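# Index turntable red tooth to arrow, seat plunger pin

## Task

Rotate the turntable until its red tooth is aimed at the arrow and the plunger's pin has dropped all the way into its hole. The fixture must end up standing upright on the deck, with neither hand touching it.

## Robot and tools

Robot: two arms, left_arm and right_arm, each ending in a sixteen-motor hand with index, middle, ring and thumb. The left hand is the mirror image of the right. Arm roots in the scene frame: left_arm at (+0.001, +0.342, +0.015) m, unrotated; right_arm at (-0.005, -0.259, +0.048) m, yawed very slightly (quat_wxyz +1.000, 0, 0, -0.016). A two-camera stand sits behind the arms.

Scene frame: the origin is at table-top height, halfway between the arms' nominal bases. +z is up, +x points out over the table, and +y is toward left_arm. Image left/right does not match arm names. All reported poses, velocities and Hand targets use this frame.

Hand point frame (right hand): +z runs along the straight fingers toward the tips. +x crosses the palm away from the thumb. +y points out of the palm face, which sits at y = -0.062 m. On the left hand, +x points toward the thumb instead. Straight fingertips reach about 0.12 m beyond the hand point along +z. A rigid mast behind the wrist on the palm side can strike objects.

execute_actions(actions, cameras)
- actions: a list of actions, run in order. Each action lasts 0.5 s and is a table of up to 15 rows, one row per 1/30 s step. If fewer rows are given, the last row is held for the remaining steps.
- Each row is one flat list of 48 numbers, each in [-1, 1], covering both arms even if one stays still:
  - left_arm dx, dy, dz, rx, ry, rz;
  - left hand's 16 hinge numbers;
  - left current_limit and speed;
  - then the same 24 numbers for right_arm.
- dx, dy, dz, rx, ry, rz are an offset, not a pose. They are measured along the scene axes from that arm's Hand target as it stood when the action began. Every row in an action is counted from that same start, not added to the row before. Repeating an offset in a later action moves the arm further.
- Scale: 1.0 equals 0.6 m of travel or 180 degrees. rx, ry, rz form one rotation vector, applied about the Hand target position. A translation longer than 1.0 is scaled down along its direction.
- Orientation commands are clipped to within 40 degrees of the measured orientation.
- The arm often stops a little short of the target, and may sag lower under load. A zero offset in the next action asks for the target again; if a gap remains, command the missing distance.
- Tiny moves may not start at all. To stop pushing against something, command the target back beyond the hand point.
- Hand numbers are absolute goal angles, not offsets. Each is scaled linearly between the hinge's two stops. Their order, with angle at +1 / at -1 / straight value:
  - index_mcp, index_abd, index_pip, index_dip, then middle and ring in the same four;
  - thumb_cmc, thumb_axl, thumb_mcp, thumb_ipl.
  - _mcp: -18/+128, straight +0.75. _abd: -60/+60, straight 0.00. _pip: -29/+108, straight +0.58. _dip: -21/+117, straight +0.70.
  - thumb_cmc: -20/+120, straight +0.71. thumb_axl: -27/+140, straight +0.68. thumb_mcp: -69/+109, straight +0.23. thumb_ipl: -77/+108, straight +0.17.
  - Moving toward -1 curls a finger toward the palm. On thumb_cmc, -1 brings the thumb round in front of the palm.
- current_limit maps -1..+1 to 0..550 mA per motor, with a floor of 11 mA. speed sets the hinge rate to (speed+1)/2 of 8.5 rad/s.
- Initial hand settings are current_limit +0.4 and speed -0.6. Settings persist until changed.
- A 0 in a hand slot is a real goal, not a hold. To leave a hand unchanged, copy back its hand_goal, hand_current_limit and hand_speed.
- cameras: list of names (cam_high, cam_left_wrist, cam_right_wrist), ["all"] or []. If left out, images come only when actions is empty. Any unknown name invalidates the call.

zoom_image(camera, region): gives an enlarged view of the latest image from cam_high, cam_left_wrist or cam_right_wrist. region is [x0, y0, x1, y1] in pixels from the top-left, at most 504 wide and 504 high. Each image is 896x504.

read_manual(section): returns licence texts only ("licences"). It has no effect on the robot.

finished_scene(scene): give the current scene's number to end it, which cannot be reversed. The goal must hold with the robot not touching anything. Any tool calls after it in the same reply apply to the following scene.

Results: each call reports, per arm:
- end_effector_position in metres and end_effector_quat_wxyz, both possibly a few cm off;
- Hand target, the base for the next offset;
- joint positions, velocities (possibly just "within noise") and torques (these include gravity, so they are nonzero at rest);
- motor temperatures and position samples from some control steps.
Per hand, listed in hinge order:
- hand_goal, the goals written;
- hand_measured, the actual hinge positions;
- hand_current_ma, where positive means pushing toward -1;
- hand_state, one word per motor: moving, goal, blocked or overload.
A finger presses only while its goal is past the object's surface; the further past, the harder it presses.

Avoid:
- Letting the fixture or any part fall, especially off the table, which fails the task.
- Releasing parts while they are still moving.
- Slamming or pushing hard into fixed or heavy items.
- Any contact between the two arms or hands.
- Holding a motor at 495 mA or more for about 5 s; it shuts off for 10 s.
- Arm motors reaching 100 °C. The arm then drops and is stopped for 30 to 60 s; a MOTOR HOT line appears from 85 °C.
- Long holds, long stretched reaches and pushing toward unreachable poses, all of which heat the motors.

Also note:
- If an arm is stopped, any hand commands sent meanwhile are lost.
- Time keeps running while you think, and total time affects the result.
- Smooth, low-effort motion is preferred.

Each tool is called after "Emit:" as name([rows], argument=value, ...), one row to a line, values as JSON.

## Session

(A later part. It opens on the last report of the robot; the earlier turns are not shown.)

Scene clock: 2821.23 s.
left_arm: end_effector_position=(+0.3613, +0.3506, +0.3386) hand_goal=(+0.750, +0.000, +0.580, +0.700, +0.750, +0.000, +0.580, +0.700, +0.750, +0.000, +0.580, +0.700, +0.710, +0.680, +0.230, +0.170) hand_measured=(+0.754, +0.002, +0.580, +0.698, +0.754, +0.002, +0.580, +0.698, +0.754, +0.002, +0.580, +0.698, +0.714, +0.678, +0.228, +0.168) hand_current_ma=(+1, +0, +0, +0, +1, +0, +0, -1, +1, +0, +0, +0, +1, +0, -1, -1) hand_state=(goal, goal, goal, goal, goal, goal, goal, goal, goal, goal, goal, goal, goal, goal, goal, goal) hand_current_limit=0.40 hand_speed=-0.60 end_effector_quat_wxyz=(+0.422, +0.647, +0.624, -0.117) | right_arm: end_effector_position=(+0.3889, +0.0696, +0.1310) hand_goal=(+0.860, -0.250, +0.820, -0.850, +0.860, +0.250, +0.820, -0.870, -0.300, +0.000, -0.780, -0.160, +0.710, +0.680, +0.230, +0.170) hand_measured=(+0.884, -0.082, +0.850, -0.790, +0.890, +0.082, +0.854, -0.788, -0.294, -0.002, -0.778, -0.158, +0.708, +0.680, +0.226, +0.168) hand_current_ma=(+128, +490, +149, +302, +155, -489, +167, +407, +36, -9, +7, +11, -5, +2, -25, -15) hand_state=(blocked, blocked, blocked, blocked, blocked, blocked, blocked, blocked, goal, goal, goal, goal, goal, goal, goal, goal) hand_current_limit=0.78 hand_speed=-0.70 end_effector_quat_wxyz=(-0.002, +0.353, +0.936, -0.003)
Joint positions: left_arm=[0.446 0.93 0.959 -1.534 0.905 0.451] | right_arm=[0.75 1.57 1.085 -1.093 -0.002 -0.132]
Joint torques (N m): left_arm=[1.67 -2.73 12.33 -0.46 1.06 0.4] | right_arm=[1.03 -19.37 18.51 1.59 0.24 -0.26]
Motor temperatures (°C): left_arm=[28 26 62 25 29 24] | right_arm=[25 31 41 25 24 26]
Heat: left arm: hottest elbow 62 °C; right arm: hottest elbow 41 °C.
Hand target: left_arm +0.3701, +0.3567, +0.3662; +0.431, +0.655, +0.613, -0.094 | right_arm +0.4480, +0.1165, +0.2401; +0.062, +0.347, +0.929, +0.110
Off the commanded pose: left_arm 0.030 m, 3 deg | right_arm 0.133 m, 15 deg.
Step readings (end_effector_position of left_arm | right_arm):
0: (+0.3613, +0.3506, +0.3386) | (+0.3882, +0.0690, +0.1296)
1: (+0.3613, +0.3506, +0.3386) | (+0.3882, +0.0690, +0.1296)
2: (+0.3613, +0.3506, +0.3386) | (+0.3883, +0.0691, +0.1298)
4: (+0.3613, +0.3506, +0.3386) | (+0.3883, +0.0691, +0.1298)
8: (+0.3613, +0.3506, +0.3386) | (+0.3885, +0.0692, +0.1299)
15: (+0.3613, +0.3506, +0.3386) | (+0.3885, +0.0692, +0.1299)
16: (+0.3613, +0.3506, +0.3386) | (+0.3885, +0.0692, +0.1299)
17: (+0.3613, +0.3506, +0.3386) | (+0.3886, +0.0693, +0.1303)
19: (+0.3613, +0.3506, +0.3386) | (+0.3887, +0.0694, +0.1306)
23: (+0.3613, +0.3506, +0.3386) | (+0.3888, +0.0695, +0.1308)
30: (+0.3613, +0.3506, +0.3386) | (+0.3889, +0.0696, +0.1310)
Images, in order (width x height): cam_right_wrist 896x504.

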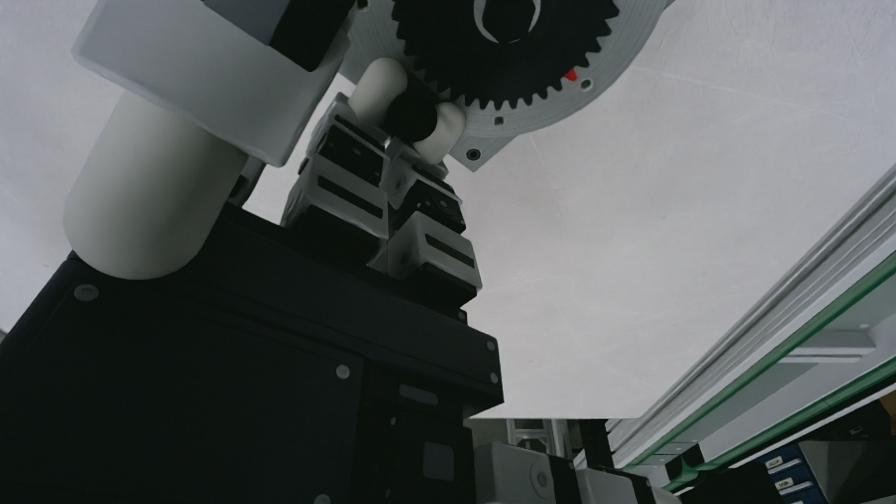

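Emit:
execute_actions([
  [[0,0,0,0,0,0,0.75,0,0.58,0.7,0.75,0,0.58,0.7,0.75,0,0.58,0.7,0.71,0.68,0.23,0.17,0.4,-0.6,0.0084,0.0071,0.0167,0.0047,-0.0056,0,0.86,-0.25,0.82,-0.87,0.86,0.25,0.82,-0.88,-0.3,0,-0.78,-0.16,0.71,0.68,0.23,0.17,0.78,-0.7]],
  [[0,0,0,0,0,0,0.75,0,0.58,0.7,0.75,0,0.58,0.7,0.75,0,0.58,0.7,0.71,0.68,0.23,0.17,0.4,-0.6,0.0084,0.0071,0.0167,0.0047,-0.0056,0,0.86,-0.25,0.82,-0.88,0.86,0.25,0.82,-0.88,-0.3,0,-0.78,-0.16,0.71,0.68,0.23,0.17,0.78,-0.7]],
  [[0,0,0,0,0,0,0.75,0,0.58,0.7,0.75,0,0.58,0.7,0.75,0,0.58,0.7,0.71,0.68,0.23,0.17,0.4,-0.6,0.0084,0.0071,0.0167,0.0047,-0.0056,0,0.86,-0.25,0.82,-0.88,0.86,0.25,0.82,-0.88,-0.3,0,-0.78,-0.16,0.71,0.68,0.23,0.17,0.78,-0.7]],
], cameras=["cam_right_wrist"])

Emit:
zoom_image(camera="cam_right_wrist", region=[370, 40, 520, 180])

Scene clock: 2837.50 s.
left_arm: end_effector_position=(+0.3613, +0.3506, +0.3386) hand_goal=(+0.750, +0.000, +0.580, +0.700, +0.750, +0.000, +0.580, +0.700, +0.750, +0.000, +0.580, +0.700, +0.710, +0.680, +0.230, +0.170) hand_measured=(+0.754, +0.002, +0.580, +0.698, +0.754, +0.002, +0.580, +0.698, +0.754, +0.002, +0.580, +0.698, +0.714, +0.678, +0.228, +0.168) hand_current_ma=(+1, +0, +0, +0, +1, +0, +0, -1, +1, +0, +0, +0, +1, +0, -1, -1) hand_state=(goal, goal, goal, goal, goal, goal, goal, goal, goal, goal, goal, goal, goal, goal, goal, goal) hand_current_limit=0.40 hand_speed=-0.60 end_effector_quat_wxyz=(+0.422, +0.647, +0.624, -0.117) | right_arm: end_effector_position=(+0.3907, +0.0711, +0.1344) hand_goal=(+0.860, -0.250, +0.820, -0.880, +0.860, +0.250, +0.820, -0.880, -0.300, +0.000, -0.780, -0.160, +0.710, +0.680, +0.230, +0.170) hand_measured=(+0.892, -0.082, +0.850, -0.802, +0.904, +0.074, +0.854, -0.796, -0.294, -0.002, -0.778, -0.158, +0.708, +0.680, +0.226, +0.168) hand_current_ma=(+164, +489, +149, +390, +232, -489, +167, +423, +36, -9, +7, +11, -5, +2, -25, -15) hand_state=(blocked, blocked, blocked, blocked, blocked, blocked, blocked, blocked, goal, goal, goal, goal, goal, goal, goal, goal) hand_current_limit=0.78 hand_speed=-0.70 end_effector_quat_wxyz=(+0.000, +0.353, +0.936, +0.000)
Joint positions: left_arm=[0.446 0.93 0.959 -1.534 0.905 0.451] | right_arm=[0.75 1.567 1.09 -1.093 -0.001 -0.132]
Joint torques (N m): left_arm=[1.67 -2.55 12.36 -0.47 1.05 0.4] | right_arm=[0.79 -20.42 20.9 2.06 0.26 -0.19]
Motor temperatures (°C): left_arm=[28 26 62 25 29 24] | right_arm=[25 32 45 25 24 26]
Heat: left arm: hottest elbow 62 °C; right arm: hottest elbow 45 °C.
Hand target: left_arm +0.3701, +0.3567, +0.3662; +0.431, +0.655, +0.613, -0.094 | right_arm +0.4631, +0.1292, +0.2702; +0.079, +0.345, +0.925, +0.140
Off the commanded pose: left_arm 0.030 m, 3 deg | right_arm 0.164 m, 18 deg.
Step readings (end_effector_position of left_arm | right_arm):
0: (+0.3613, +0.3506, +0.3386) | (+0.3889, +0.0696, +0.1310)
1: (+0.3613, +0.3506, +0.3386) | (+0.3889, +0.0696, +0.1310)
2: (+0.3613, +0.3506, +0.3386) | (+0.3889, +0.0696, +0.1312)
4: (+0.3613, +0.3506, +0.3386) | (+0.3891, +0.0698, +0.1315)
8: (+0.3613, +0.3506, +0.3386) | (+0.3893, +0.0699, +0.1316)
15: (+0.3613, +0.3506, +0.3386) | (+0.3893, +0.0699, +0.1316)
16: (+0.3613, +0.3506, +0.3386) | (+0.3893, +0.0699, +0.1318)
17: (+0.3613, +0.3506, +0.3386) | (+0.3894, +0.0700, +0.1320)
19: (+0.3613, +0.3506, +0.3386) | (+0.3897, +0.0702, +0.1325)
23: (+0.3613, +0.3506, +0.3386) | (+0.3899, +0.0705, +0.1332)
30: (+0.3613, +0.3506, +0.3386) | (+0.3899, +0.0705, +0.1332)
31: (+0.3613, +0.3506, +0.3386) | (+0.3899, +0.0705, +0.1332)
32: (+0.3613, +0.3506, +0.3386) | (+0.3900, +0.0706, +0.1334)
34: (+0.3613, +0.3506, +0.3386) | (+0.3904, +0.0709, +0.1340)
38: (+0.3613, +0.3506, +0.3386) | (+0.3905, +0.0710, +0.1342)
45: (+0.3613, +0.3506, +0.3386) | (+0.3907, +0.0711, +0.1344)
Images, in order (width x height): cam_right_wrist 896x504.

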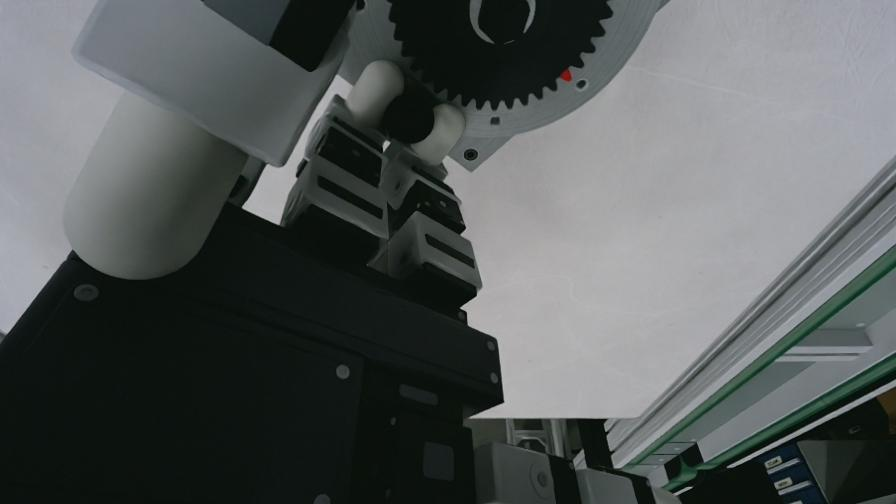

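Scaled by 3.360.

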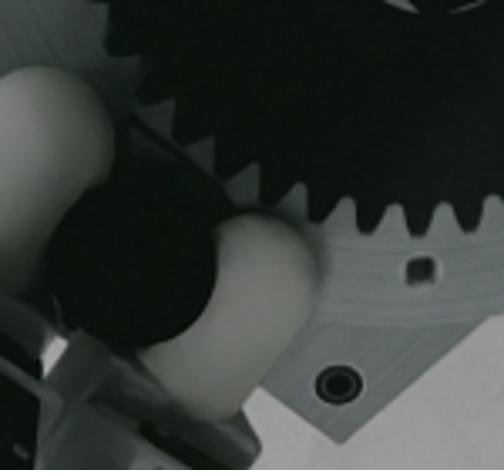

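Emit:
execute_actions([
  [[0,0,0,0,0,0,0.75,0,0.58,0.7,0.75,0,0.58,0.7,0.75,0,0.58,0.7,0.71,0.68,0.23,0.17,0.4,-0.6,0.0084,0.0071,0.0167,0.0047,-0.0056,0,0.86,-0.25,0.81,-0.9,0.84,0.25,0.81,-0.9,-0.3,0,-0.78,-0.16,0.71,0.68,0.23,0.17,0.79,-0.7]],
  [[0,0,0,0,0,0,0.75,0,0.58,0.7,0.75,0,0.58,0.7,0.75,0,0.58,0.7,0.71,0.68,0.23,0.17,0.4,-0.6,0.0084,0.0071,0.0167,0.0047,-0.0056,0,0.86,-0.25,0.8,-0.9,0.84,0.25,0.8,-0.9,-0.3,0,-0.78,-0.16,0.71,0.68,0.23,0.17,0.79,-0.7]],
  [[0,0,0,0,0,0,0.75,0,0.58,0.7,0.75,0,0.58,0.7,0.75,0,0.58,0.7,0.71,0.68,0.23,0.17,0.4,-0.6,0.0084,0.0071,0.0167,0.0047,-0.0056,0,0.86,-0.25,0.8,-0.9,0.84,0.25,0.8,-0.9,-0.3,0,-0.78,-0.16,0.71,0.68,0.23,0.17,0.79,-0.7]],
], cameras=["cam_right_wrist"])

Emit:
zoom_image(camera="cam_right_wrist", region=[370, 40, 520, 180])

Scene clock: 2850.67 s.
left_arm: end_effector_position=(+0.3613, +0.3506, +0.3386) hand_goal=(+0.750, +0.000, +0.580, +0.700, +0.750, +0.000, +0.580, +0.700, +0.750, +0.000, +0.580, +0.700, +0.710, +0.680, +0.230, +0.170) hand_measured=(+0.754, +0.002, +0.580, +0.698, +0.754, +0.002, +0.580, +0.698, +0.754, +0.002, +0.580, +0.698, +0.714, +0.678, +0.228, +0.168) hand_current_ma=(+1, +0, +0, +0, +1, +0, +0, -1, +1, +0, +0, +0, +1, +0, -1, -1) hand_state=(goal, goal, goal, goal, goal, goal, goal, goal, goal, goal, goal, goal, goal, goal, goal, goal) hand_current_limit=0.40 hand_speed=-0.60 end_effector_quat_wxyz=(+0.422, +0.647, +0.624, -0.117) | right_arm: end_effector_position=(+0.4666, +0.1361, +0.2784) hand_goal=(+0.860, -0.250, +0.800, -0.900, +0.840, +0.250, +0.800, -0.900, -0.300, +0.000, -0.780, -0.160, +0.710, +0.680, +0.230, +0.170) hand_measured=(+0.858, -0.164, +0.802, -0.898, +0.844, +0.078, +0.806, -0.894, -0.292, -0.002, -0.778, -0.158, +0.712, +0.680, +0.226, +0.168) hand_current_ma=(-10, +371, +12, +12, +25, -492, +27, +25, +45, -9, +7, +10, +5, +2, -28, -15) hand_state=(goal, blocked, goal, goal, goal, blocked, goal, goal, goal, goal, goal, goal, goal, goal, goal, goal) hand_current_limit=0.79 hand_speed=-0.70 end_effector_quat_wxyz=(+0.084, +0.347, +0.922, +0.151)
Joint positions: left_arm=[0.446 0.93 0.959 -1.534 0.905 0.451] | right_arm=[0.75 1.532 1.326 -1.018 0.005 -0.133]
Joint torques (N m): left_arm=[1.79 -2.73 12.4 -0.5 1.04 0.39] | right_arm=[0.97 -13.74 12.33 0.99 -0.05 -0.24]
Motor temperatures (°C): left_arm=[28 26 62 25 29 24] | right_arm=[25 31 48 26 24 26]
Heat: left arm: hottest elbow 62 °C; right arm: hottest elbow 48 °C.
Hand target: left_arm +0.3701, +0.3567, +0.3662; +0.431, +0.655, +0.613, -0.094 | right_arm +0.4782, +0.1420, +0.3003; +0.095, +0.343, +0.919, +0.169
Off the commanded pose: left_arm 0.030 m, 3 deg | right_arm 0.025 m, 3 deg.
Step readings (end_effector_position of left_arm | right_arm):
0: (+0.3613, +0.3506, +0.3386) | (+0.3907, +0.0711, +0.1344)
1: (+0.3613, +0.3506, +0.3386) | (+0.3907, +0.0711, +0.1344)
2: (+0.3613, +0.3506, +0.3386) | (+0.3908, +0.0712, +0.1347)
4: (+0.3613, +0.3506, +0.3386) | (+0.3910, +0.0715, +0.1350)
8: (+0.3613, +0.3506, +0.3386) | (+0.3912, +0.0716, +0.1352)
15: (+0.3613, +0.3506, +0.3386) | (+0.3913, +0.0717, +0.1354)
16: (+0.3613, +0.3506, +0.3386) | (+0.3913, +0.0717, +0.1356)
17: (+0.3613, +0.3506, +0.3386) | (+0.3914, +0.0718, +0.1357)
19: (+0.3613, +0.3506, +0.3386) | (+0.3915, +0.0719, +0.1359)
23: (+0.3613, +0.3506, +0.3386) | (+0.3920, +0.0722, +0.1369)
30: (+0.3613, +0.3506, +0.3386) | (+0.4270, +0.1014, +0.2217)
31: (+0.3613, +0.3506, +0.3386) | (+0.4353, +0.1087, +0.2438)
32: (+0.3613, +0.3506, +0.3386) | (+0.4423, +0.1148, +0.2641)
34: (+0.3613, +0.3506, +0.3386) | (+0.4531, +0.1243, +0.2968)
38: (+0.3613, +0.3506, +0.3386) | (+0.4614, +0.1316, +0.3130)
45: (+0.3613, +0.3506, +0.3386) | (+0.4661, +0.1357, +0.2822)
Images, in order (width x height): cam_right_wrist 896x504.

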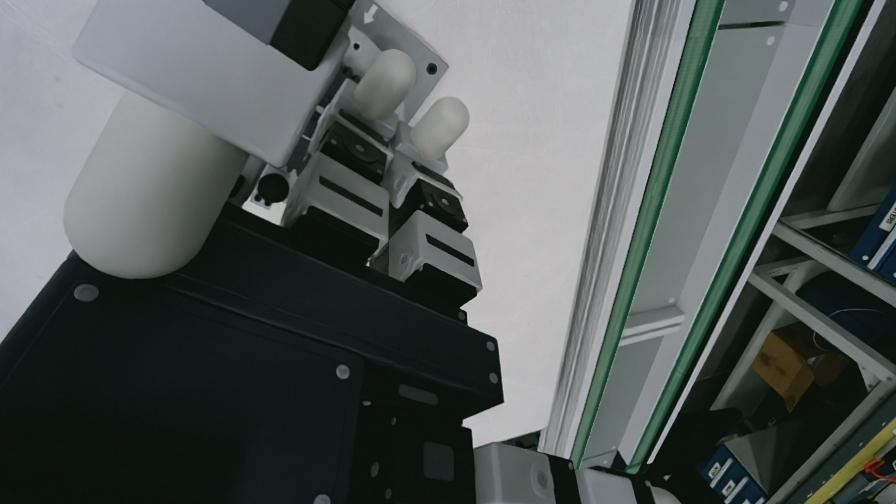

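Scaled by 3.360.

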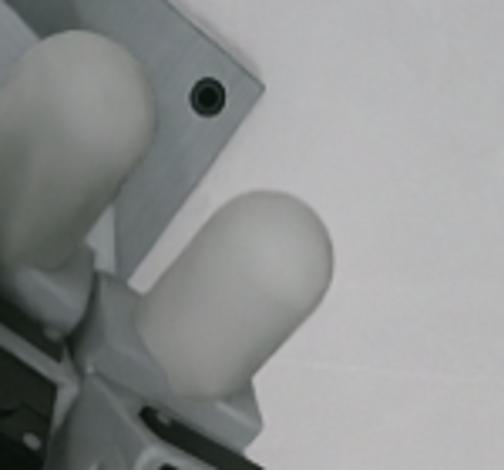

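Emit:
execute_actions([
  [[0,0,0,0,0,0,0.75,0,0.58,0.7,0.75,0,0.58,0.7,0.75,0,0.58,0.7,0.71,0.68,0.23,0.17,0.4,-0.6,-0.04,-0.03,-0.02,-0.04,0.0475,0,0.89,0.1,0.869,-0.69,0.89,-0.1,0.869,-0.69,-0.3,0,-0.78,-0.16,0.71,0.68,0.23,0.17,0.4,-0.5],[0,0,0,0,0,0,0.75,0,0.58,0.7,0.75,0,0.58,0.7,0.75,0,0.58,0.7,0.71,0.68,0.23,0.17,0.4,-0.6,-0.08,-0.06,-0.05,-0.0801,0.0949,0,0.89,0.1,0.869,-0.69,0.89,-0.1,0.869,-0.69,-0.3,0,-0.78,-0.16,0.71,0.68,0.23,0.17,0.4,-0.5]],
  [[0,0,0,0,0,0,0.75,0,0.58,0.7,0.75,0,0.58,0.7,0.75,0,0.58,0.7,0.71,0.68,0.23,0.17,0.4,-0.6,-0.0628,-0.0607,-0.1,0,0,0,0.89,0.1,0.869,-0.69,0.89,-0.1,0.869,-0.69,-0.3,0,-0.78,-0.16,0.71,0.68,0.23,0.17,0.4,-0.5]],
], cameras=["cam_high","cam_right_wrist"])

Emit:
zoom_image(camera="cam_high", region=[350, 160, 500, 270])

Scene clock: 2924.00 s.
left_arm: end_effector_position=(+0.3613, +0.3506, +0.3386) hand_goal=(+0.750, +0.000, +0.580, +0.700, +0.750, +0.000, +0.580, +0.700, +0.750, +0.000, +0.580, +0.700, +0.710, +0.680, +0.230, +0.170) hand_measured=(+0.754, +0.002, +0.580, +0.698, +0.754, +0.002, +0.580, +0.698, +0.754, +0.002, +0.580, +0.698, +0.714, +0.678, +0.228, +0.168) hand_current_ma=(+1, +0, +0, +0, +1, +0, +0, -1, +1, +0, +0, +0, +1, +0, -1, -1) hand_state=(goal, goal, goal, goal, goal, goal, goal, goal, goal, goal, goal, goal, goal, goal, goal, goal) hand_current_limit=0.40 hand_speed=-0.60 end_effector_quat_wxyz=(+0.422, +0.647, +0.624, -0.117) | right_arm: end_effector_position=(+0.3896, +0.0696, +0.2041) hand_goal=(+0.890, +0.100, +0.870, -0.690, +0.890, -0.100, +0.870, -0.690, -0.300, +0.000, -0.780, -0.160, +0.710, +0.680, +0.230, +0.170) hand_measured=(+0.886, +0.096, +0.866, -0.692, +0.886, -0.096, +0.866, -0.692, -0.292, -0.002, -0.778, -0.158, +0.710, +0.680, +0.226, +0.168) hand_current_ma=(-20, -17, -17, -12, -18, +17, -15, -13, +45, -9, +7, +10, +2, +2, -28, -15) hand_state=(goal, goal, goal, goal, goal, goal, goal, goal, goal, goal, goal, goal, goal, goal, goal, goal) hand_current_limit=0.40 hand_speed=-0.50 end_effector_quat_wxyz=(-0.004, +0.352, +0.936, -0.010)
Joint positions: left_arm=[0.446 0.93 0.959 -1.534 0.905 0.451] | right_arm=[0.75 1.505 1.221 -1.308 0.002 -0.133]
Joint torques (N m): left_arm=[1.61 -2.61 12.37 -0.47 1.05 0.41] | right_arm=[0.85 -13.16 8.16 0.65 -0.09 -0.22]
Motor temperatures (°C): left_arm=[28 26 62 25 29 24] | right_arm=[25 31 44 25 24 26]
Heat: left arm: hottest elbow 62 °C; right arm: hottest elbow 44 °C.
Hand target: left_arm +0.3701, +0.3567, +0.3662; +0.431, +0.655, +0.613, -0.094 | right_arm +0.3925, +0.0696, +0.2102; +0.000, +0.349, +0.937, +0.000
Off the commanded pose: left_arm 0.030 m, 3 deg | right_arm 0.007 m, 1 deg.
Step readings (end_effector_position of left_arm | right_arm):
0: (+0.3613, +0.3506, +0.3386) | (+0.4666, +0.1361, +0.2784)
1: (+0.3613, +0.3506, +0.3386) | (+0.4663, +0.1360, +0.2781)
2: (+0.3613, +0.3506, +0.3386) | (+0.4642, +0.1342, +0.2768)
4: (+0.3613, +0.3506, +0.3386) | (+0.4510, +0.1227, +0.2695)
8: (+0.3613, +0.3506, +0.3386) | (+0.4264, +0.1015, +0.2611)
15: (+0.3613, +0.3506, +0.3386) | (+0.4215, +0.0973, +0.2592)
16: (+0.3613, +0.3506, +0.3386) | (+0.4214, +0.0973, +0.2581)
17: (+0.3613, +0.3506, +0.3386) | (+0.4208, +0.0968, +0.2551)
19: (+0.3613, +0.3506, +0.3386) | (+0.4150, +0.0918, +0.2434)
23: (+0.3613, +0.3506, +0.3386) | (+0.3922, +0.0719, +0.2085)
30: (+0.3613, +0.3506, +0.3386) | (+0.3886, +0.0687, +0.1962)
Images, in order (width x height): cam_high 896x504, cam_right_wrist 896x504.

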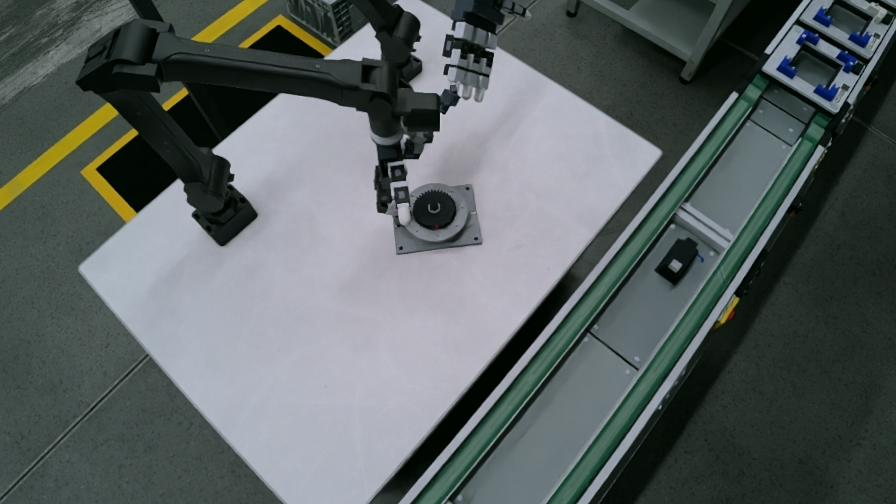

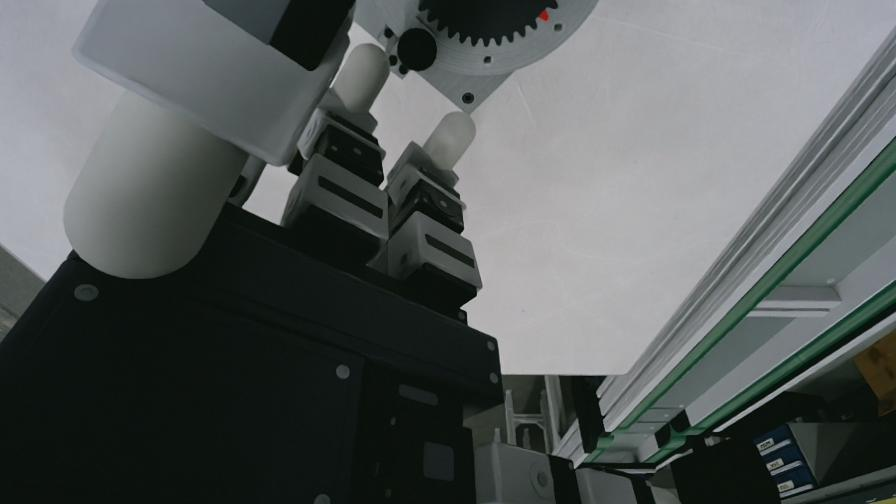

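Scaled by 3.360.

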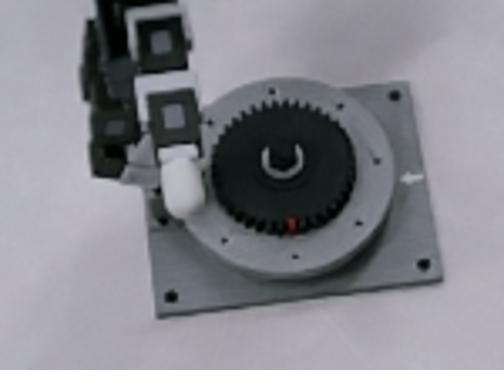

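Emit:
execute_actions([
  [[0.0972,-0.05,0.0,0.0583,0.0802,0.0878,0.75,0,0.58,0.7,-0.3,0,-0.78,-0.16,-0.3,0,-0.78,-0.16,-0.571,0.68,0.23,0.17,0.4,-0.6,0.003,0,-0.0417,0,0,0,0.89,0.1,0.869,-0.69,0.89,-0.1,0.869,-0.69,-0.3,0,-0.78,-0.16,0.71,0.68,0.23,0.17,0.4,-0.5]],
  [[0.0972,-0.05,-0.0062,0.0583,0.0802,0.0878,0.75,0,0.58,0.7,-0.3,0,-0.78,-0.16,-0.3,0,-0.78,-0.16,-0.571,0.68,0.23,0.17,0.4,-0.6,0,0,0,0,0,0,0.89,0.1,0.869,-0.69,0.89,-0.1,0.869,-0.69,-0.3,0,-0.78,-0.16,0.71,0.68,0.23,0.17,0.4,-0.5]],
  [[0.0972,-0.07,-0.0125,0.0583,0.0802,0.0878,0.75,0,0.58,0.7,-0.3,0,-0.78,-0.16,-0.3,0,-0.78,-0.16,-0.571,0.68,0.23,0.17,0.4,-0.6,0,0,0,0,0,0,0.89,0.1,0.869,-0.69,0.89,-0.1,0.869,-0.69,-0.3,0,-0.78,-0.16,0.71,0.68,0.23,0.17,0.4,-0.5]],
], cameras=["all"])

Scene clock: 2968.20 s.
left_arm: end_effector_position=(+0.5386, +0.2517, +0.3268) hand_goal=(+0.750, +0.000, +0.580, +0.700, -0.300, +0.000, -0.780, -0.160, -0.300, +0.000, -0.780, -0.160, -0.570, +0.680, +0.230, +0.170) hand_measured=(+0.750, +0.002, +0.580, +0.698, -0.286, +0.002, -0.776, -0.158, -0.284, +0.002, -0.776, -0.158, -0.568, +0.678, +0.226, +0.168) hand_current_ma=(+0, +0, +0, +0, +10, +0, +1, +1, +12, +0, +1, +0, +0, +0, -1, -1) hand_state=(goal, goal, goal, goal, goal, goal, goal, goal, goal, goal, goal, goal, goal, goal, goal, goal) hand_current_limit=0.40 hand_speed=-0.60 end_effector_quat_wxyz=(+0.022, +0.389, +0.920, +0.025) | right_arm: end_effector_position=(+0.3903, +0.0703, +0.1907) hand_goal=(+0.890, +0.100, +0.870, -0.690, +0.890, -0.100, +0.870, -0.690, -0.300, +0.000, -0.780, -0.160, +0.710, +0.680, +0.230, +0.170) hand_measured=(+0.886, +0.096, +0.866, -0.692, +0.886, -0.096, +0.866, -0.692, -0.292, -0.002, -0.778, -0.158, +0.710, +0.680, +0.226, +0.168) hand_current_ma=(-20, -17, -17, -12, -18, +17, -15, -13, +45, -9, +7, +10, +2, +2, -28, -15) hand_state=(goal, goal, goal, goal, goal, goal, goal, goal, goal, goal, goal, goal, goal, goal, goal, goal) hand_current_limit=0.40 hand_speed=-0.50 end_effector_quat_wxyz=(+0.001, +0.351, +0.936, +0.000)
Joint positions: left_arm=[-0.339 1.678 1.82 -1.666 -0.048 -1.108] | right_arm=[0.75 1.505 1.178 -1.242 0.002 -0.134]
Joint torques (N m): left_arm=[1.32 -16.56 11.73 -0.47 -0.36 -0.08] | right_arm=[0.79 -11.4 7.87 0.7 -0.11 -0.21]
Motor temperatures (°C): left_arm=[28 26 63 25 29 24] | right_arm=[25 31 40 25 24 26]
Heat: left arm: hottest elbow 63 °C; right arm: hottest elbow 40 °C.
Hand target: left_arm +0.5451, +0.2547, +0.3552; +0.001, +0.372, +0.928, +0.016 | right_arm +0.3942, +0.0696, +0.1851; +0.000, +0.349, +0.937, +0.000
Off the commanded pose: left_arm 0.029 m, 4 deg | right_arm 0.007 m, 0 deg.
joint sent to its limit (left arm) — joint 4 (wrist pitch), lower limit. The joint targets are off in orientation, not in position.
Step readings (end_effector_position of left_arm | right_arm):
0: (+0.3613, +0.3506, +0.3386) | (+0.3896, +0.0696, +0.2041)
1: (+0.3615, +0.3508, +0.3387) | (+0.3895, +0.0695, +0.2039)
2: (+0.3623, +0.3508, +0.3360) | (+0.3901, +0.0700, +0.2032)
4: (+0.3721, +0.3481, +0.3338) | (+0.3912, +0.0710, +0.2001)
8: (+0.4013, +0.3231, +0.3456) | (+0.3894, +0.0695, +0.1919)
15: (+0.4141, +0.3201, +0.3428) | (+0.3901, +0.0701, +0.1906)
16: (+0.4144, +0.3217, +0.3412) | (+0.3901, +0.0702, +0.1907)
17: (+0.4156, +0.3245, +0.3394) | (+0.3902, +0.0703, +0.1907)
19: (+0.4271, +0.3245, +0.3409) | (+0.3903, +0.0703, +0.1907)
23: (+0.4630, +0.2950, +0.3472) | (+0.3903, +0.0703, +0.1907)
30: (+0.4810, +0.2892, +0.3300) | (+0.3903, +0.0703, +0.1907)
31: (+0.4807, +0.2919, +0.3295) | (+0.3903, +0.0703, +0.1907)
32: (+0.4811, +0.2943, +0.3307) | (+0.3903, +0.0703, +0.1907)
34: (+0.4936, +0.2961, +0.3420) | (+0.3903, +0.0703, +0.1907)
38: (+0.5311, +0.2625, +0.3538) | (+0.3903, +0.0703, +0.1907)
45: (+0.5406, +0.2435, +0.3153) | (+0.3903, +0.0703, +0.1907)

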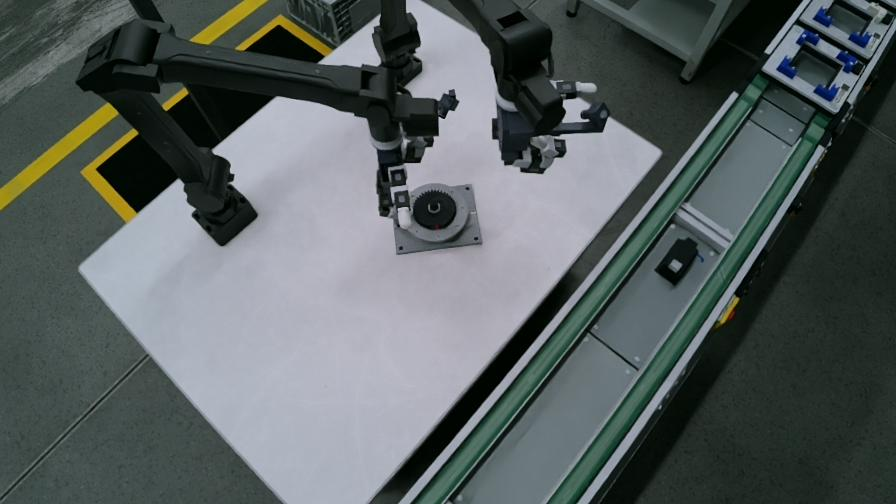

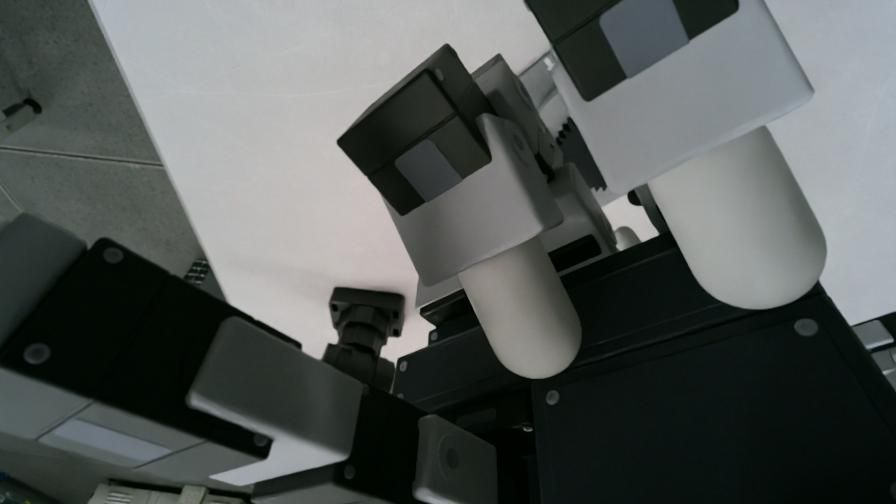

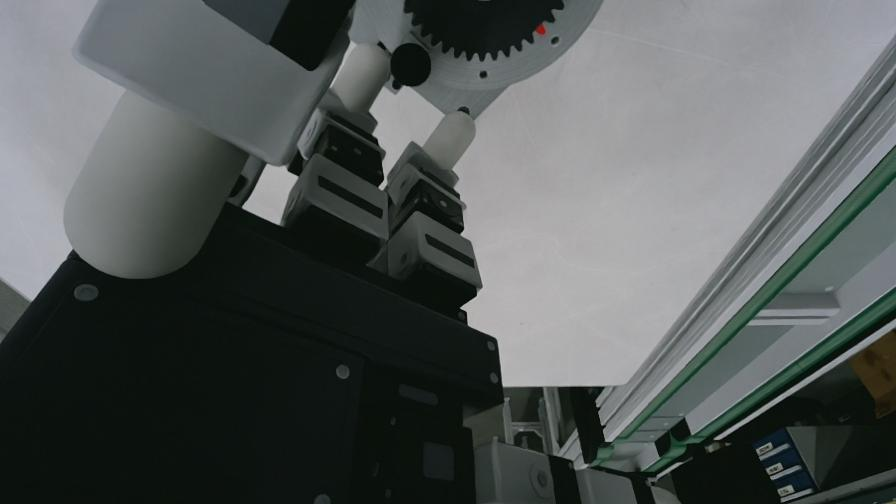

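Emit:
execute_actions([
  [[0,-0.08,-0.06,0,0,0,0.75,0,0.58,0.7,-0.3,0,-0.78,-0.16,-0.3,0,-0.78,-0.16,-0.571,0.68,0.23,0.17,0.4,-0.6,0,0,0,0,0,0,0.89,0.1,0.869,-0.69,0.89,-0.1,0.869,-0.69,-0.3,0,-0.78,-0.16,0.71,0.68,0.23,0.17,0.4,-0.5]],
  [[0,-0.08,-0.06,0,0,0,0.75,0,0.58,0.7,-0.3,0,-0.78,-0.16,-0.3,0,-0.78,-0.16,-0.571,0.68,0.23,0.17,0.4,-0.6,0,0,0,0,0,0,0.89,0.1,0.869,-0.69,0.89,-0.1,0.869,-0.69,-0.3,0,-0.78,-0.16,0.71,0.68,0.23,0.17,0.4,-0.5]],
  [[-0.03,-0.07,-0.08,0,0,0,0.75,0,0.58,0.7,-0.3,0,-0.78,-0.16,-0.3,0,-0.78,-0.16,-0.571,0.68,0.23,0.17,0.4,-0.6,0,0,0,0,0,0,0.89,0.1,0.869,-0.69,0.89,-0.1,0.869,-0.69,-0.3,0,-0.78,-0.16,0.71,0.68,0.23,0.17,0.4,-0.5]],
], cameras=["cam_left_wrist","cam_high"])

Emit:
zoom_image(camera="cam_high", region=[350, 100, 550, 270])

Scene clock: 2983.90 s.
left_arm: end_effector_position=(+0.5249, +0.1133, +0.2433) hand_goal=(+0.750, +0.000, +0.580, +0.700, -0.300, +0.000, -0.780, -0.160, -0.300, +0.000, -0.780, -0.160, -0.570, +0.680, +0.230, +0.170) hand_measured=(+0.750, +0.002, +0.580, +0.698, -0.286, +0.002, -0.776, -0.158, -0.284, +0.002, -0.776, -0.158, -0.568, +0.678, +0.226, +0.168) hand_current_ma=(+0, +0, +0, +0, +10, +0, +1, +1, +12, +0, +1, +0, +0, +0, -1, -1) hand_state=(goal, goal, goal, goal, goal, goal, goal, goal, goal, goal, goal, goal, goal, goal, goal, goal) hand_current_limit=0.40 hand_speed=-0.60 end_effector_quat_wxyz=(+0.003, +0.383, +0.924, +0.015) | right_arm: end_effector_position=(+0.3903, +0.0703, +0.1907) hand_goal=(+0.890, +0.100, +0.870, -0.690, +0.890, -0.100, +0.870, -0.690, -0.300, +0.000, -0.780, -0.160, +0.710, +0.680, +0.230, +0.170) hand_measured=(+0.886, +0.096, +0.866, -0.692, +0.886, -0.096, +0.866, -0.692, -0.292, -0.002, -0.778, -0.158, +0.710, +0.680, +0.226, +0.168) hand_current_ma=(-20, -17, -17, -12, -18, +17, -15, -13, +45, -9, +7, +10, +2, +2, -28, -15) hand_state=(goal, goal, goal, goal, goal, goal, goal, goal, goal, goal, goal, goal, goal, goal, goal, goal) hand_current_limit=0.40 hand_speed=-0.50 end_effector_quat_wxyz=(+0.001, +0.351, +0.936, +0.000)
Joint positions: left_arm=[-0.574 1.835 1.821 -1.557 -0.03 -1.359] | right_arm=[0.75 1.505 1.178 -1.242 0.002 -0.134]
Joint torques (N m): left_arm=[1.44 -17.26 7.31 0.31 -0.33 -0.09] | right_arm=[1.03 -11.63 7.84 0.65 -0.08 -0.25]
Motor temperatures (°C): left_arm=[28 27 65 25 28 24] | right_arm=[25 31 38 25 24 26]
Heat: left arm: hottest elbow 65 °C; right arm: hottest elbow 38 °C.
Hand target: left_arm +0.5271, +0.1166, +0.2350; +0.000, +0.372, +0.928, +0.016 | right_arm +0.3942, +0.0696, +0.1851; +0.000, +0.349, +0.937, +0.000
Off the commanded pose: left_arm 0.009 m, 1 deg | right_arm 0.007 m, 0 deg.
Step readings (end_effector_position of left_arm | right_arm):
0: (+0.5385, +0.2517, +0.3268) | (+0.3903, +0.0703, +0.1907)
1: (+0.5384, +0.2518, +0.3268) | (+0.3903, +0.0703, +0.1907)
2: (+0.5379, +0.2508, +0.3266) | (+0.3903, +0.0703, +0.1907)
4: (+0.5371, +0.2470, +0.3254) | (+0.3903, +0.0703, +0.1907)
8: (+0.5373, +0.2263, +0.3162) | (+0.3903, +0.0703, +0.1907)
15: (+0.5365, +0.2057, +0.2954) | (+0.3903, +0.0703, +0.1907)
16: (+0.5365, +0.2058, +0.2948) | (+0.3903, +0.0703, +0.1907)
17: (+0.5361, +0.2048, +0.2943) | (+0.3903, +0.0703, +0.1907)
19: (+0.5354, +0.2006, +0.2925) | (+0.3903, +0.0703, +0.1907)
23: (+0.5337, +0.1828, +0.2815) | (+0.3903, +0.0703, +0.1907)
30: (+0.5304, +0.1620, +0.2596) | (+0.3903, +0.0703, +0.1907)
31: (+0.5305, +0.1620, +0.2588) | (+0.3903, +0.0703, +0.1907)
32: (+0.5310, +0.1603, +0.2587) | (+0.3903, +0.0703, +0.1907)
34: (+0.5351, +0.1533, +0.2584) | (+0.3903, +0.0703, +0.1907)
38: (+0.5346, +0.1338, +0.2532) | (+0.3903, +0.0703, +0.1907)
45: (+0.5249, +0.1128, +0.2435) | (+0.3903, +0.0703, +0.1907)
Images, in order (width x height): cam_high 896x504, cam_left_wrist 896x504.

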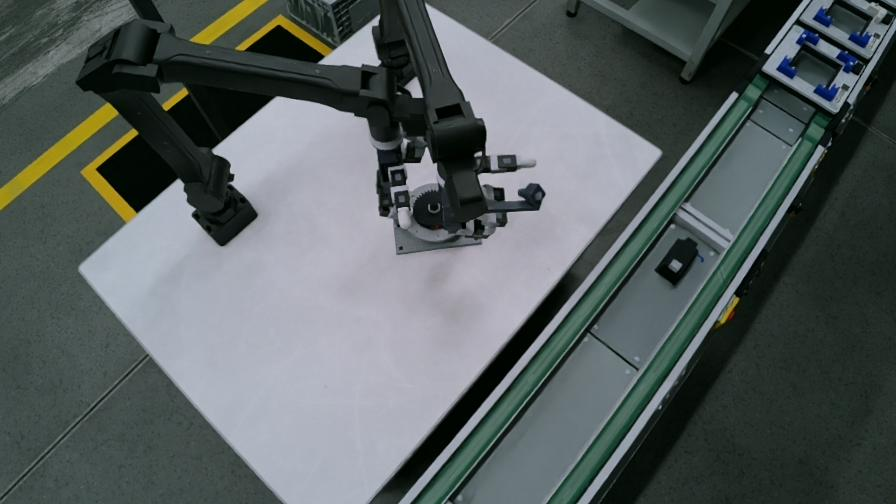

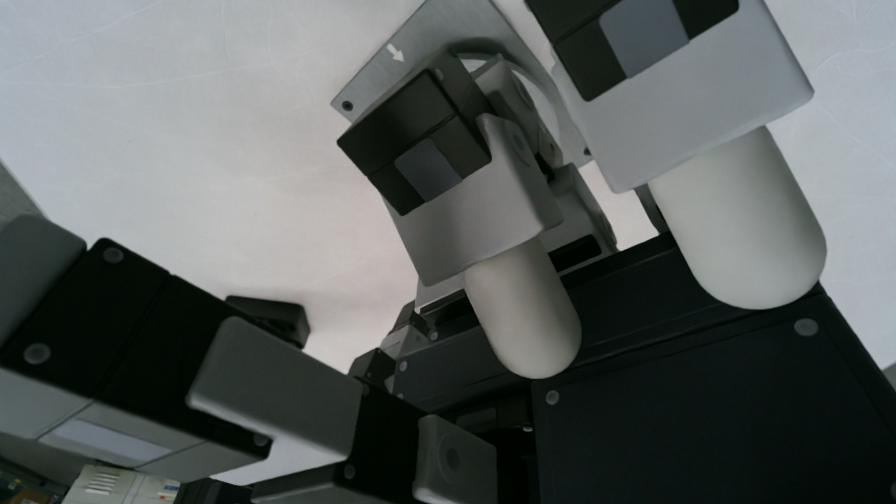

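Scaled by 2.520.

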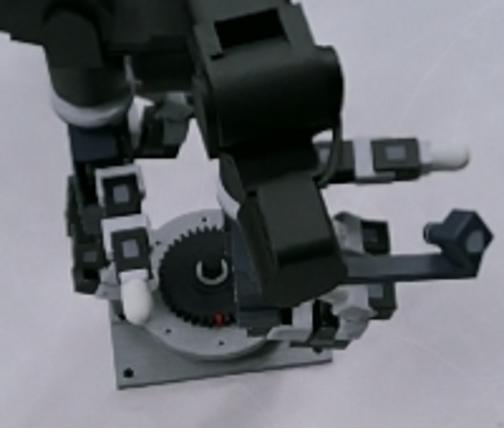

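Emit:
execute_actions([
  [[0,0,0,0,0,0,0.75,0,0.58,0.7,-0.3,0,-0.78,-0.16,-0.3,0,-0.78,-0.16,-0.571,0.68,0.23,0.17,0.4,-0.6,-0.001,0,-0.045,0,0,0,0.89,0.1,0.869,-0.69,0.89,-0.1,0.869,-0.69,-0.3,0,-0.78,-0.16,0.71,0.68,0.23,0.17,0.4,-0.5]],
  [[0,0,0,0,0,0,0.75,0,0.58,0.7,-0.3,0,-0.78,-0.16,-0.3,0,-0.78,-0.16,-0.571,0.68,0.23,0.17,0.4,-0.6,-0.0015,-0.0008,-0.045,0,0,0,0.89,0.1,0.869,-0.69,0.89,-0.1,0.869,-0.69,-0.3,0,-0.78,-0.16,0.71,0.68,0.23,0.17,0.4,-0.5]],
], cameras=["cam_right_wrist"])

Emit:
zoom_image(camera="cam_right_wrist", region=[370, 40, 520, 180])

Scene clock: 2993.00 s.
left_arm: end_effector_position=(+0.5248, +0.1133, +0.2433) hand_goal=(+0.750, +0.000, +0.580, +0.700, -0.300, +0.000, -0.780, -0.160, -0.300, +0.000, -0.780, -0.160, -0.570, +0.680, +0.230, +0.170) hand_measured=(+0.750, +0.002, +0.580, +0.698, -0.286, +0.002, -0.776, -0.158, -0.284, +0.002, -0.776, -0.158, -0.568, +0.678, +0.226, +0.168) hand_current_ma=(+0, +0, +0, +0, +10, +0, +1, +1, +12, +0, +1, +0, +0, +0, -1, -1) hand_state=(goal, goal, goal, goal, goal, goal, goal, goal, goal, goal, goal, goal, goal, goal, goal, goal) hand_current_limit=0.40 hand_speed=-0.60 end_effector_quat_wxyz=(+0.003, +0.382, +0.924, +0.015) | right_arm: end_effector_position=(+0.3891, +0.0693, +0.1348) hand_goal=(+0.890, +0.100, +0.870, -0.690, +0.890, -0.100, +0.870, -0.690, -0.300, +0.000, -0.780, -0.160, +0.710, +0.680, +0.230, +0.170) hand_measured=(+0.886, +0.096, +0.866, -0.692, +0.886, -0.096, +0.866, -0.692, -0.292, -0.002, -0.778, -0.158, +0.710, +0.680, +0.226, +0.168) hand_current_ma=(-20, -17, -17, -12, -18, +17, -15, -13, +45, -9, +7, +10, +2, +2, -28, -15) hand_state=(goal, goal, goal, goal, goal, goal, goal, goal, goal, goal, goal, goal, goal, goal, goal, goal) hand_current_limit=0.40 hand_speed=-0.50 end_effector_quat_wxyz=(+0.000, +0.351, +0.936, -0.001)
Joint positions: left_arm=[-0.574 1.835 1.821 -1.557 -0.03 -1.36] | right_arm=[0.75 1.562 1.086 -1.097 0.002 -0.134]
Joint torques (N m): left_arm=[1.49 -17.49 7.3 0.34 -0.33 -0.1] | right_arm=[1.03 -11.69 7.57 0.62 -0.07 -0.23]
Motor temperatures (°C): left_arm=[28 27 64 25 28 24] | right_arm=[25 31 38 25 24 26]
Heat: left arm: hottest elbow 64 °C; right arm: hottest elbow 38 °C.
Hand target: left_arm +0.5271, +0.1166, +0.2350; +0.000, +0.372, +0.928, +0.016 | right_arm +0.3928, +0.0691, +0.1312; +0.000, +0.349, +0.937, +0.000
Off the commanded pose: left_arm 0.009 m, 1 deg | right_arm 0.005 m, 0 deg.
Step readings (end_effector_position of left_arm | right_arm):
0: (+0.5248, +0.1133, +0.2433) | (+0.3903, +0.0703, +0.1907)
1: (+0.5248, +0.1133, +0.2433) | (+0.3903, +0.0703, +0.1905)
2: (+0.5248, +0.1133, +0.2433) | (+0.3908, +0.0707, +0.1898)
4: (+0.5248, +0.1133, +0.2433) | (+0.3915, +0.0714, +0.1857)
8: (+0.5248, +0.1133, +0.2433) | (+0.3893, +0.0694, +0.1712)
15: (+0.5248, +0.1133, +0.2433) | (+0.3893, +0.0694, +0.1611)
16: (+0.5248, +0.1133, +0.2433) | (+0.3895, +0.0696, +0.1611)
17: (+0.5248, +0.1133, +0.2433) | (+0.3902, +0.0702, +0.1608)
19: (+0.5248, +0.1133, +0.2433) | (+0.3913, +0.0712, +0.1575)
23: (+0.5248, +0.1133, +0.2433) | (+0.3894, +0.0695, +0.1448)
30: (+0.5248, +0.1133, +0.2433) | (+0.3888, +0.0690, +0.1346)
Images, in order (width x height): cam_right_wrist 896x504.

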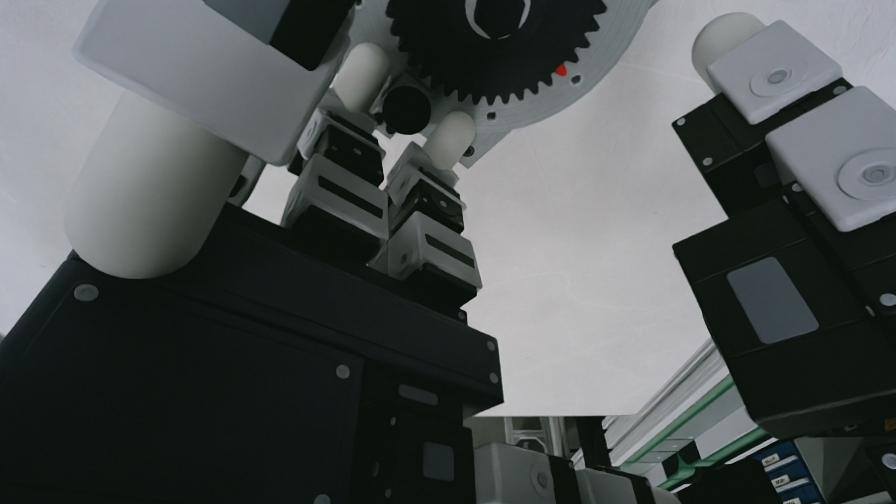

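Scaled by 3.360.

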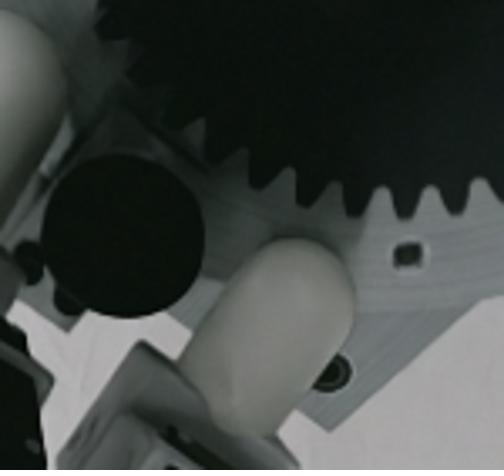

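Emit:
execute_actions([
  [[0,0,0,0,0,0,0.75,0,0.58,0.7,-0.3,0,-0.78,-0.16,-0.3,0,-0.78,-0.16,-0.571,0.68,0.23,0.17,0.4,-0.6,-0.0007,0.0003,-0.0083,0,0,0,0.89,0.1,0.869,-0.69,0.89,-0.1,0.869,-0.69,-0.3,0,-0.78,-0.16,0.71,0.68,0.23,0.17,0.4,-0.5]],
], cameras=[])

Emit:
execute_actions([
  [[0,0,0,0,0,0,0.75,0,0.58,0.7,-0.3,0,-0.78,-0.16,-0.3,0,-0.78,-0.16,-0.571,0.68,0.23,0.17,0.4,-0.6,0,0,0,0,0,0,0.89,-0.25,0.869,-0.69,0.89,0.25,0.869,-0.69,-0.3,0,-0.78,-0.16,0.71,0.68,0.23,0.17,0.78,-0.7]],
  [[0,0,0,0,0,0,0.75,0,0.58,0.7,-0.3,0,-0.78,-0.16,-0.3,0,-0.78,-0.16,-0.571,0.68,0.23,0.17,0.4,-0.6,0.0168,0.0142,0.0333,0.0094,-0.0112,0,0.88,-0.25,0.86,-0.71,0.88,0.25,0.86,-0.71,-0.3,0,-0.78,-0.16,0.71,0.68,0.23,0.17,0.78,-0.7]],
  [[0,0,0,0,0,0,0.75,0,0.58,0.7,-0.3,0,-0.78,-0.16,-0.3,0,-0.78,-0.16,-0.571,0.68,0.23,0.17,0.4,-0.6,0.0168,0.0142,0.0333,0.0094,-0.0112,0,0.87,-0.25,0.84,-0.75,0.87,0.25,0.84,-0.75,-0.3,0,-0.78,-0.16,0.71,0.68,0.23,0.17,0.78,-0.7]],
  [[0,0,0,0,0,0,0.75,0,0.58,0.7,-0.3,0,-0.78,-0.16,-0.3,0,-0.78,-0.16,-0.571,0.68,0.23,0.17,0.4,-0.6,0.0168,0.0142,0.0333,0.0094,-0.0112,0,0.86,-0.25,0.83,-0.79,0.86,0.25,0.83,-0.79,-0.3,0,-0.78,-0.16,0.71,0.68,0.23,0.17,0.78,-0.7]],
], cameras=["cam_right_wrist"])

Emit:
zoom_image(camera="cam_right_wrist", region=[370, 40, 520, 180])

Scene clock: 3005.07 s.
left_arm: end_effector_position=(+0.5248, +0.1133, +0.2433) hand_goal=(+0.750, +0.000, +0.580, +0.700, -0.300, +0.000, -0.780, -0.160, -0.300, +0.000, -0.780, -0.160, -0.570, +0.680, +0.230, +0.170) hand_measured=(+0.750, +0.002, +0.580, +0.698, -0.286, +0.002, -0.776, -0.158, -0.284, +0.002, -0.776, -0.158, -0.568, +0.678, +0.226, +0.168) hand_current_ma=(+0, +0, +0, +0, +10, +0, +1, +1, +12, +0, +1, +0, +0, +0, -1, -1) hand_state=(goal, goal, goal, goal, goal, goal, goal, goal, goal, goal, goal, goal, goal, goal, goal, goal) hand_current_limit=0.40 hand_speed=-0.60 end_effector_quat_wxyz=(+0.003, +0.382, +0.924, +0.015) | right_arm: end_effector_position=(+0.3900, +0.0701, +0.1338) hand_goal=(+0.890, +0.100, +0.870, -0.690, +0.890, -0.100, +0.870, -0.690, -0.300, +0.000, -0.780, -0.160, +0.710, +0.680, +0.230, +0.170) hand_measured=(+0.886, +0.096, +0.866, -0.692, +0.886, -0.096, +0.866, -0.692, -0.292, -0.002, -0.778, -0.158, +0.710, +0.680, +0.226, +0.168) hand_current_ma=(-20, -17, -17, -12, -18, +17, -15, -13, +45, -9, +7, +10, +2, +2, -28, -15) hand_state=(goal, goal, goal, goal, goal, goal, goal, goal, goal, goal, goal, goal, goal, goal, goal, goal) hand_current_limit=0.40 hand_speed=-0.50 end_effector_quat_wxyz=(+0.002, +0.351, +0.936, +0.002)
Joint positions: left_arm=[-0.574 1.835 1.821 -1.557 -0.03 -1.36] | right_arm=[0.75 1.562 1.081 -1.083 0.002 -0.134]
Joint torques (N m): left_arm=[1.38 -17.38 7.3 0.38 -0.33 -0.07] | right_arm=[0.5 -11.16 7.25 0.62 -0.08 -0.19]
Motor temperatures (°C): left_arm=[28 27 62 25 27 24] | right_arm=[25 30 38 25 24 26]
Heat: left arm: hottest elbow 62 °C; right arm: hottest elbow 38 °C.
Hand target: left_arm +0.5271, +0.1166, +0.2350; +0.000, +0.372, +0.928, +0.016 | right_arm +0.3923, +0.0693, +0.1262; +0.000, +0.349, +0.937, +0.000
Off the commanded pose: left_arm 0.009 m, 1 deg | right_arm 0.008 m, 0 deg.
Step readings (end_effector_position of left_arm | right_arm):
0: (+0.5248, +0.1133, +0.2433) | (+0.3891, +0.0693, +0.1348)
1: (+0.5248, +0.1133, +0.2433) | (+0.3892, +0.0693, +0.1348)
2: (+0.5248, +0.1133, +0.2433) | (+0.3894, +0.0695, +0.1349)
4: (+0.5248, +0.1133, +0.2433) | (+0.3902, +0.0702, +0.1353)
8: (+0.5248, +0.1133, +0.2433) | (+0.3912, +0.0711, +0.1358)
15: (+0.5248, +0.1133, +0.2433) | (+0.3900, +0.0701, +0.1338)
No camera images: "cameras" was empty.

Scene clock: 3007.27 s.
left_arm: end_effector_position=(+0.5248, +0.1133, +0.2433) hand_goal=(+0.750, +0.000, +0.580, +0.700, -0.300, +0.000, -0.780, -0.160, -0.300, +0.000, -0.780, -0.160, -0.570, +0.680, +0.230, +0.170) hand_measured=(+0.750, +0.002, +0.580, +0.698, -0.286, +0.002, -0.776, -0.158, -0.284, +0.002, -0.776, -0.158, -0.568, +0.678, +0.226, +0.168) hand_current_ma=(+0, +0, +0, +0, +10, +0, +1, +1, +12, +0, +1, +0, +0, +0, -1, -1) hand_state=(goal, goal, goal, goal, goal, goal, goal, goal, goal, goal, goal, goal, goal, goal, goal, goal) hand_current_limit=0.40 hand_speed=-0.60 end_effector_quat_wxyz=(+0.003, +0.382, +0.924, +0.015) | right_arm: end_effector_position=(+0.3877, +0.0686, +0.1289) hand_goal=(+0.860, -0.250, +0.830, -0.790, +0.860, +0.250, +0.830, -0.790, -0.300, +0.000, -0.780, -0.160, +0.710, +0.680, +0.230, +0.170) hand_measured=(+0.882, -0.096, +0.854, -0.746, +0.886, +0.078, +0.854, -0.740, -0.292, -0.002, -0.778, -0.158, +0.710, +0.680, +0.226, +0.168) hand_current_ma=(+119, +490, +119, +216, +136, -489, +121, +249, +45, -9, +7, +10, +2, +2, -28, -15) hand_state=(blocked, blocked, blocked, blocked, blocked, blocked, blocked, blocked, goal, goal, goal, goal, goal, goal, goal, goal) hand_current_limit=0.78 hand_speed=-0.70 end_effector_quat_wxyz=(-0.001, +0.351, +0.936, -0.002)
Joint positions: left_arm=[-0.574 1.835 1.821 -1.557 -0.03 -1.36] | right_arm=[0.75 1.567 1.075 -1.083 0 -0.134]
Joint torques (N m): left_arm=[1.32 -17.44 7.25 0.36 -0.32 -0.09] | right_arm=[1.26 -15.5 14.31 1.01 0.1 -0.21]
Motor temperatures (°C): left_arm=[28 27 62 25 27 24] | right_arm=[25 30 38 25 24 26]
Heat: left arm: hottest elbow 62 °C; right arm: hottest elbow 38 °C.
Hand target: left_arm +0.5271, +0.1166, +0.2350; +0.000, +0.372, +0.928, +0.016 | right_arm +0.4225, +0.0948, +0.1861; +0.034, +0.349, +0.935, +0.060
Off the commanded pose: left_arm 0.009 m, 1 deg | right_arm 0.072 m, 8 deg.
Step readings (end_effector_position of left_arm | right_arm):
0: (+0.5248, +0.1133, +0.2433) | (+0.3900, +0.0701, +0.1338)
1: (+0.5248, +0.1133, +0.2433) | (+0.3900, +0.0701, +0.1338)
2: (+0.5248, +0.1133, +0.2433) | (+0.3900, +0.0701, +0.1338)
4: (+0.5248, +0.1133, +0.2433) | (+0.3896, +0.0705, +0.1338)
8: (+0.5248, +0.1133, +0.2433) | (+0.3886, +0.0698, +0.1317)
15: (+0.5248, +0.1133, +0.2433) | (+0.3877, +0.0686, +0.1289)
16: (+0.5248, +0.1133, +0.2433) | (+0.3877, +0.0686, +0.1289)
17: (+0.5248, +0.1133, +0.2433) | (+0.3877, +0.0686, +0.1289)
19: (+0.5248, +0.1133, +0.2433) | (+0.3877, +0.0686, +0.1289)
23: (+0.5248, +0.1133, +0.2433) | (+0.3877, +0.0686, +0.1289)
30: (+0.5248, +0.1133, +0.2433) | (+0.3877, +0.0686, +0.1289)
31: (+0.5248, +0.1133, +0.2433) | (+0.3877, +0.0686, +0.1289)
32: (+0.5248, +0.1133, +0.2433) | (+0.3877, +0.0686, +0.1289)
34: (+0.5248, +0.1133, +0.2433) | (+0.3877, +0.0686, +0.1289)
38: (+0.5248, +0.1133, +0.2433) | (+0.3877, +0.0686, +0.1289)
45: (+0.5248, +0.1133, +0.2433) | (+0.3877, +0.0686, +0.1289)
46: (+0.5248, +0.1133, +0.2433) | (+0.3877, +0.0686, +0.1289)
47: (+0.5248, +0.1133, +0.2433) | (+0.3877, +0.0686, +0.1289)
49: (+0.5248, +0.1133, +0.2433) | (+0.3877, +0.0686, +0.1289)
53: (+0.5248, +0.1133, +0.2433) | (+0.3877, +0.0686, +0.1289)
60: (+0.5248, +0.1133, +0.2433) | (+0.3877, +0.0686, +0.1289)
Images, in order (width x height): cam_right_wrist 896x504.

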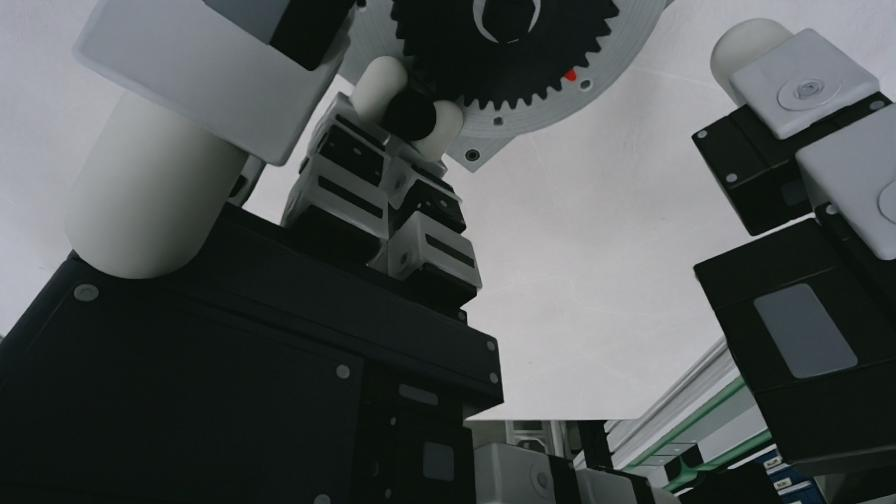

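Scaled by 3.360.

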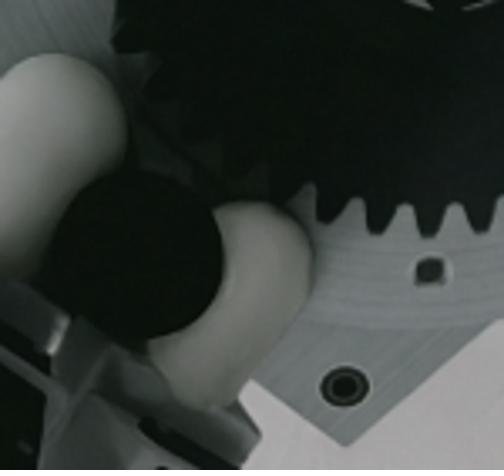

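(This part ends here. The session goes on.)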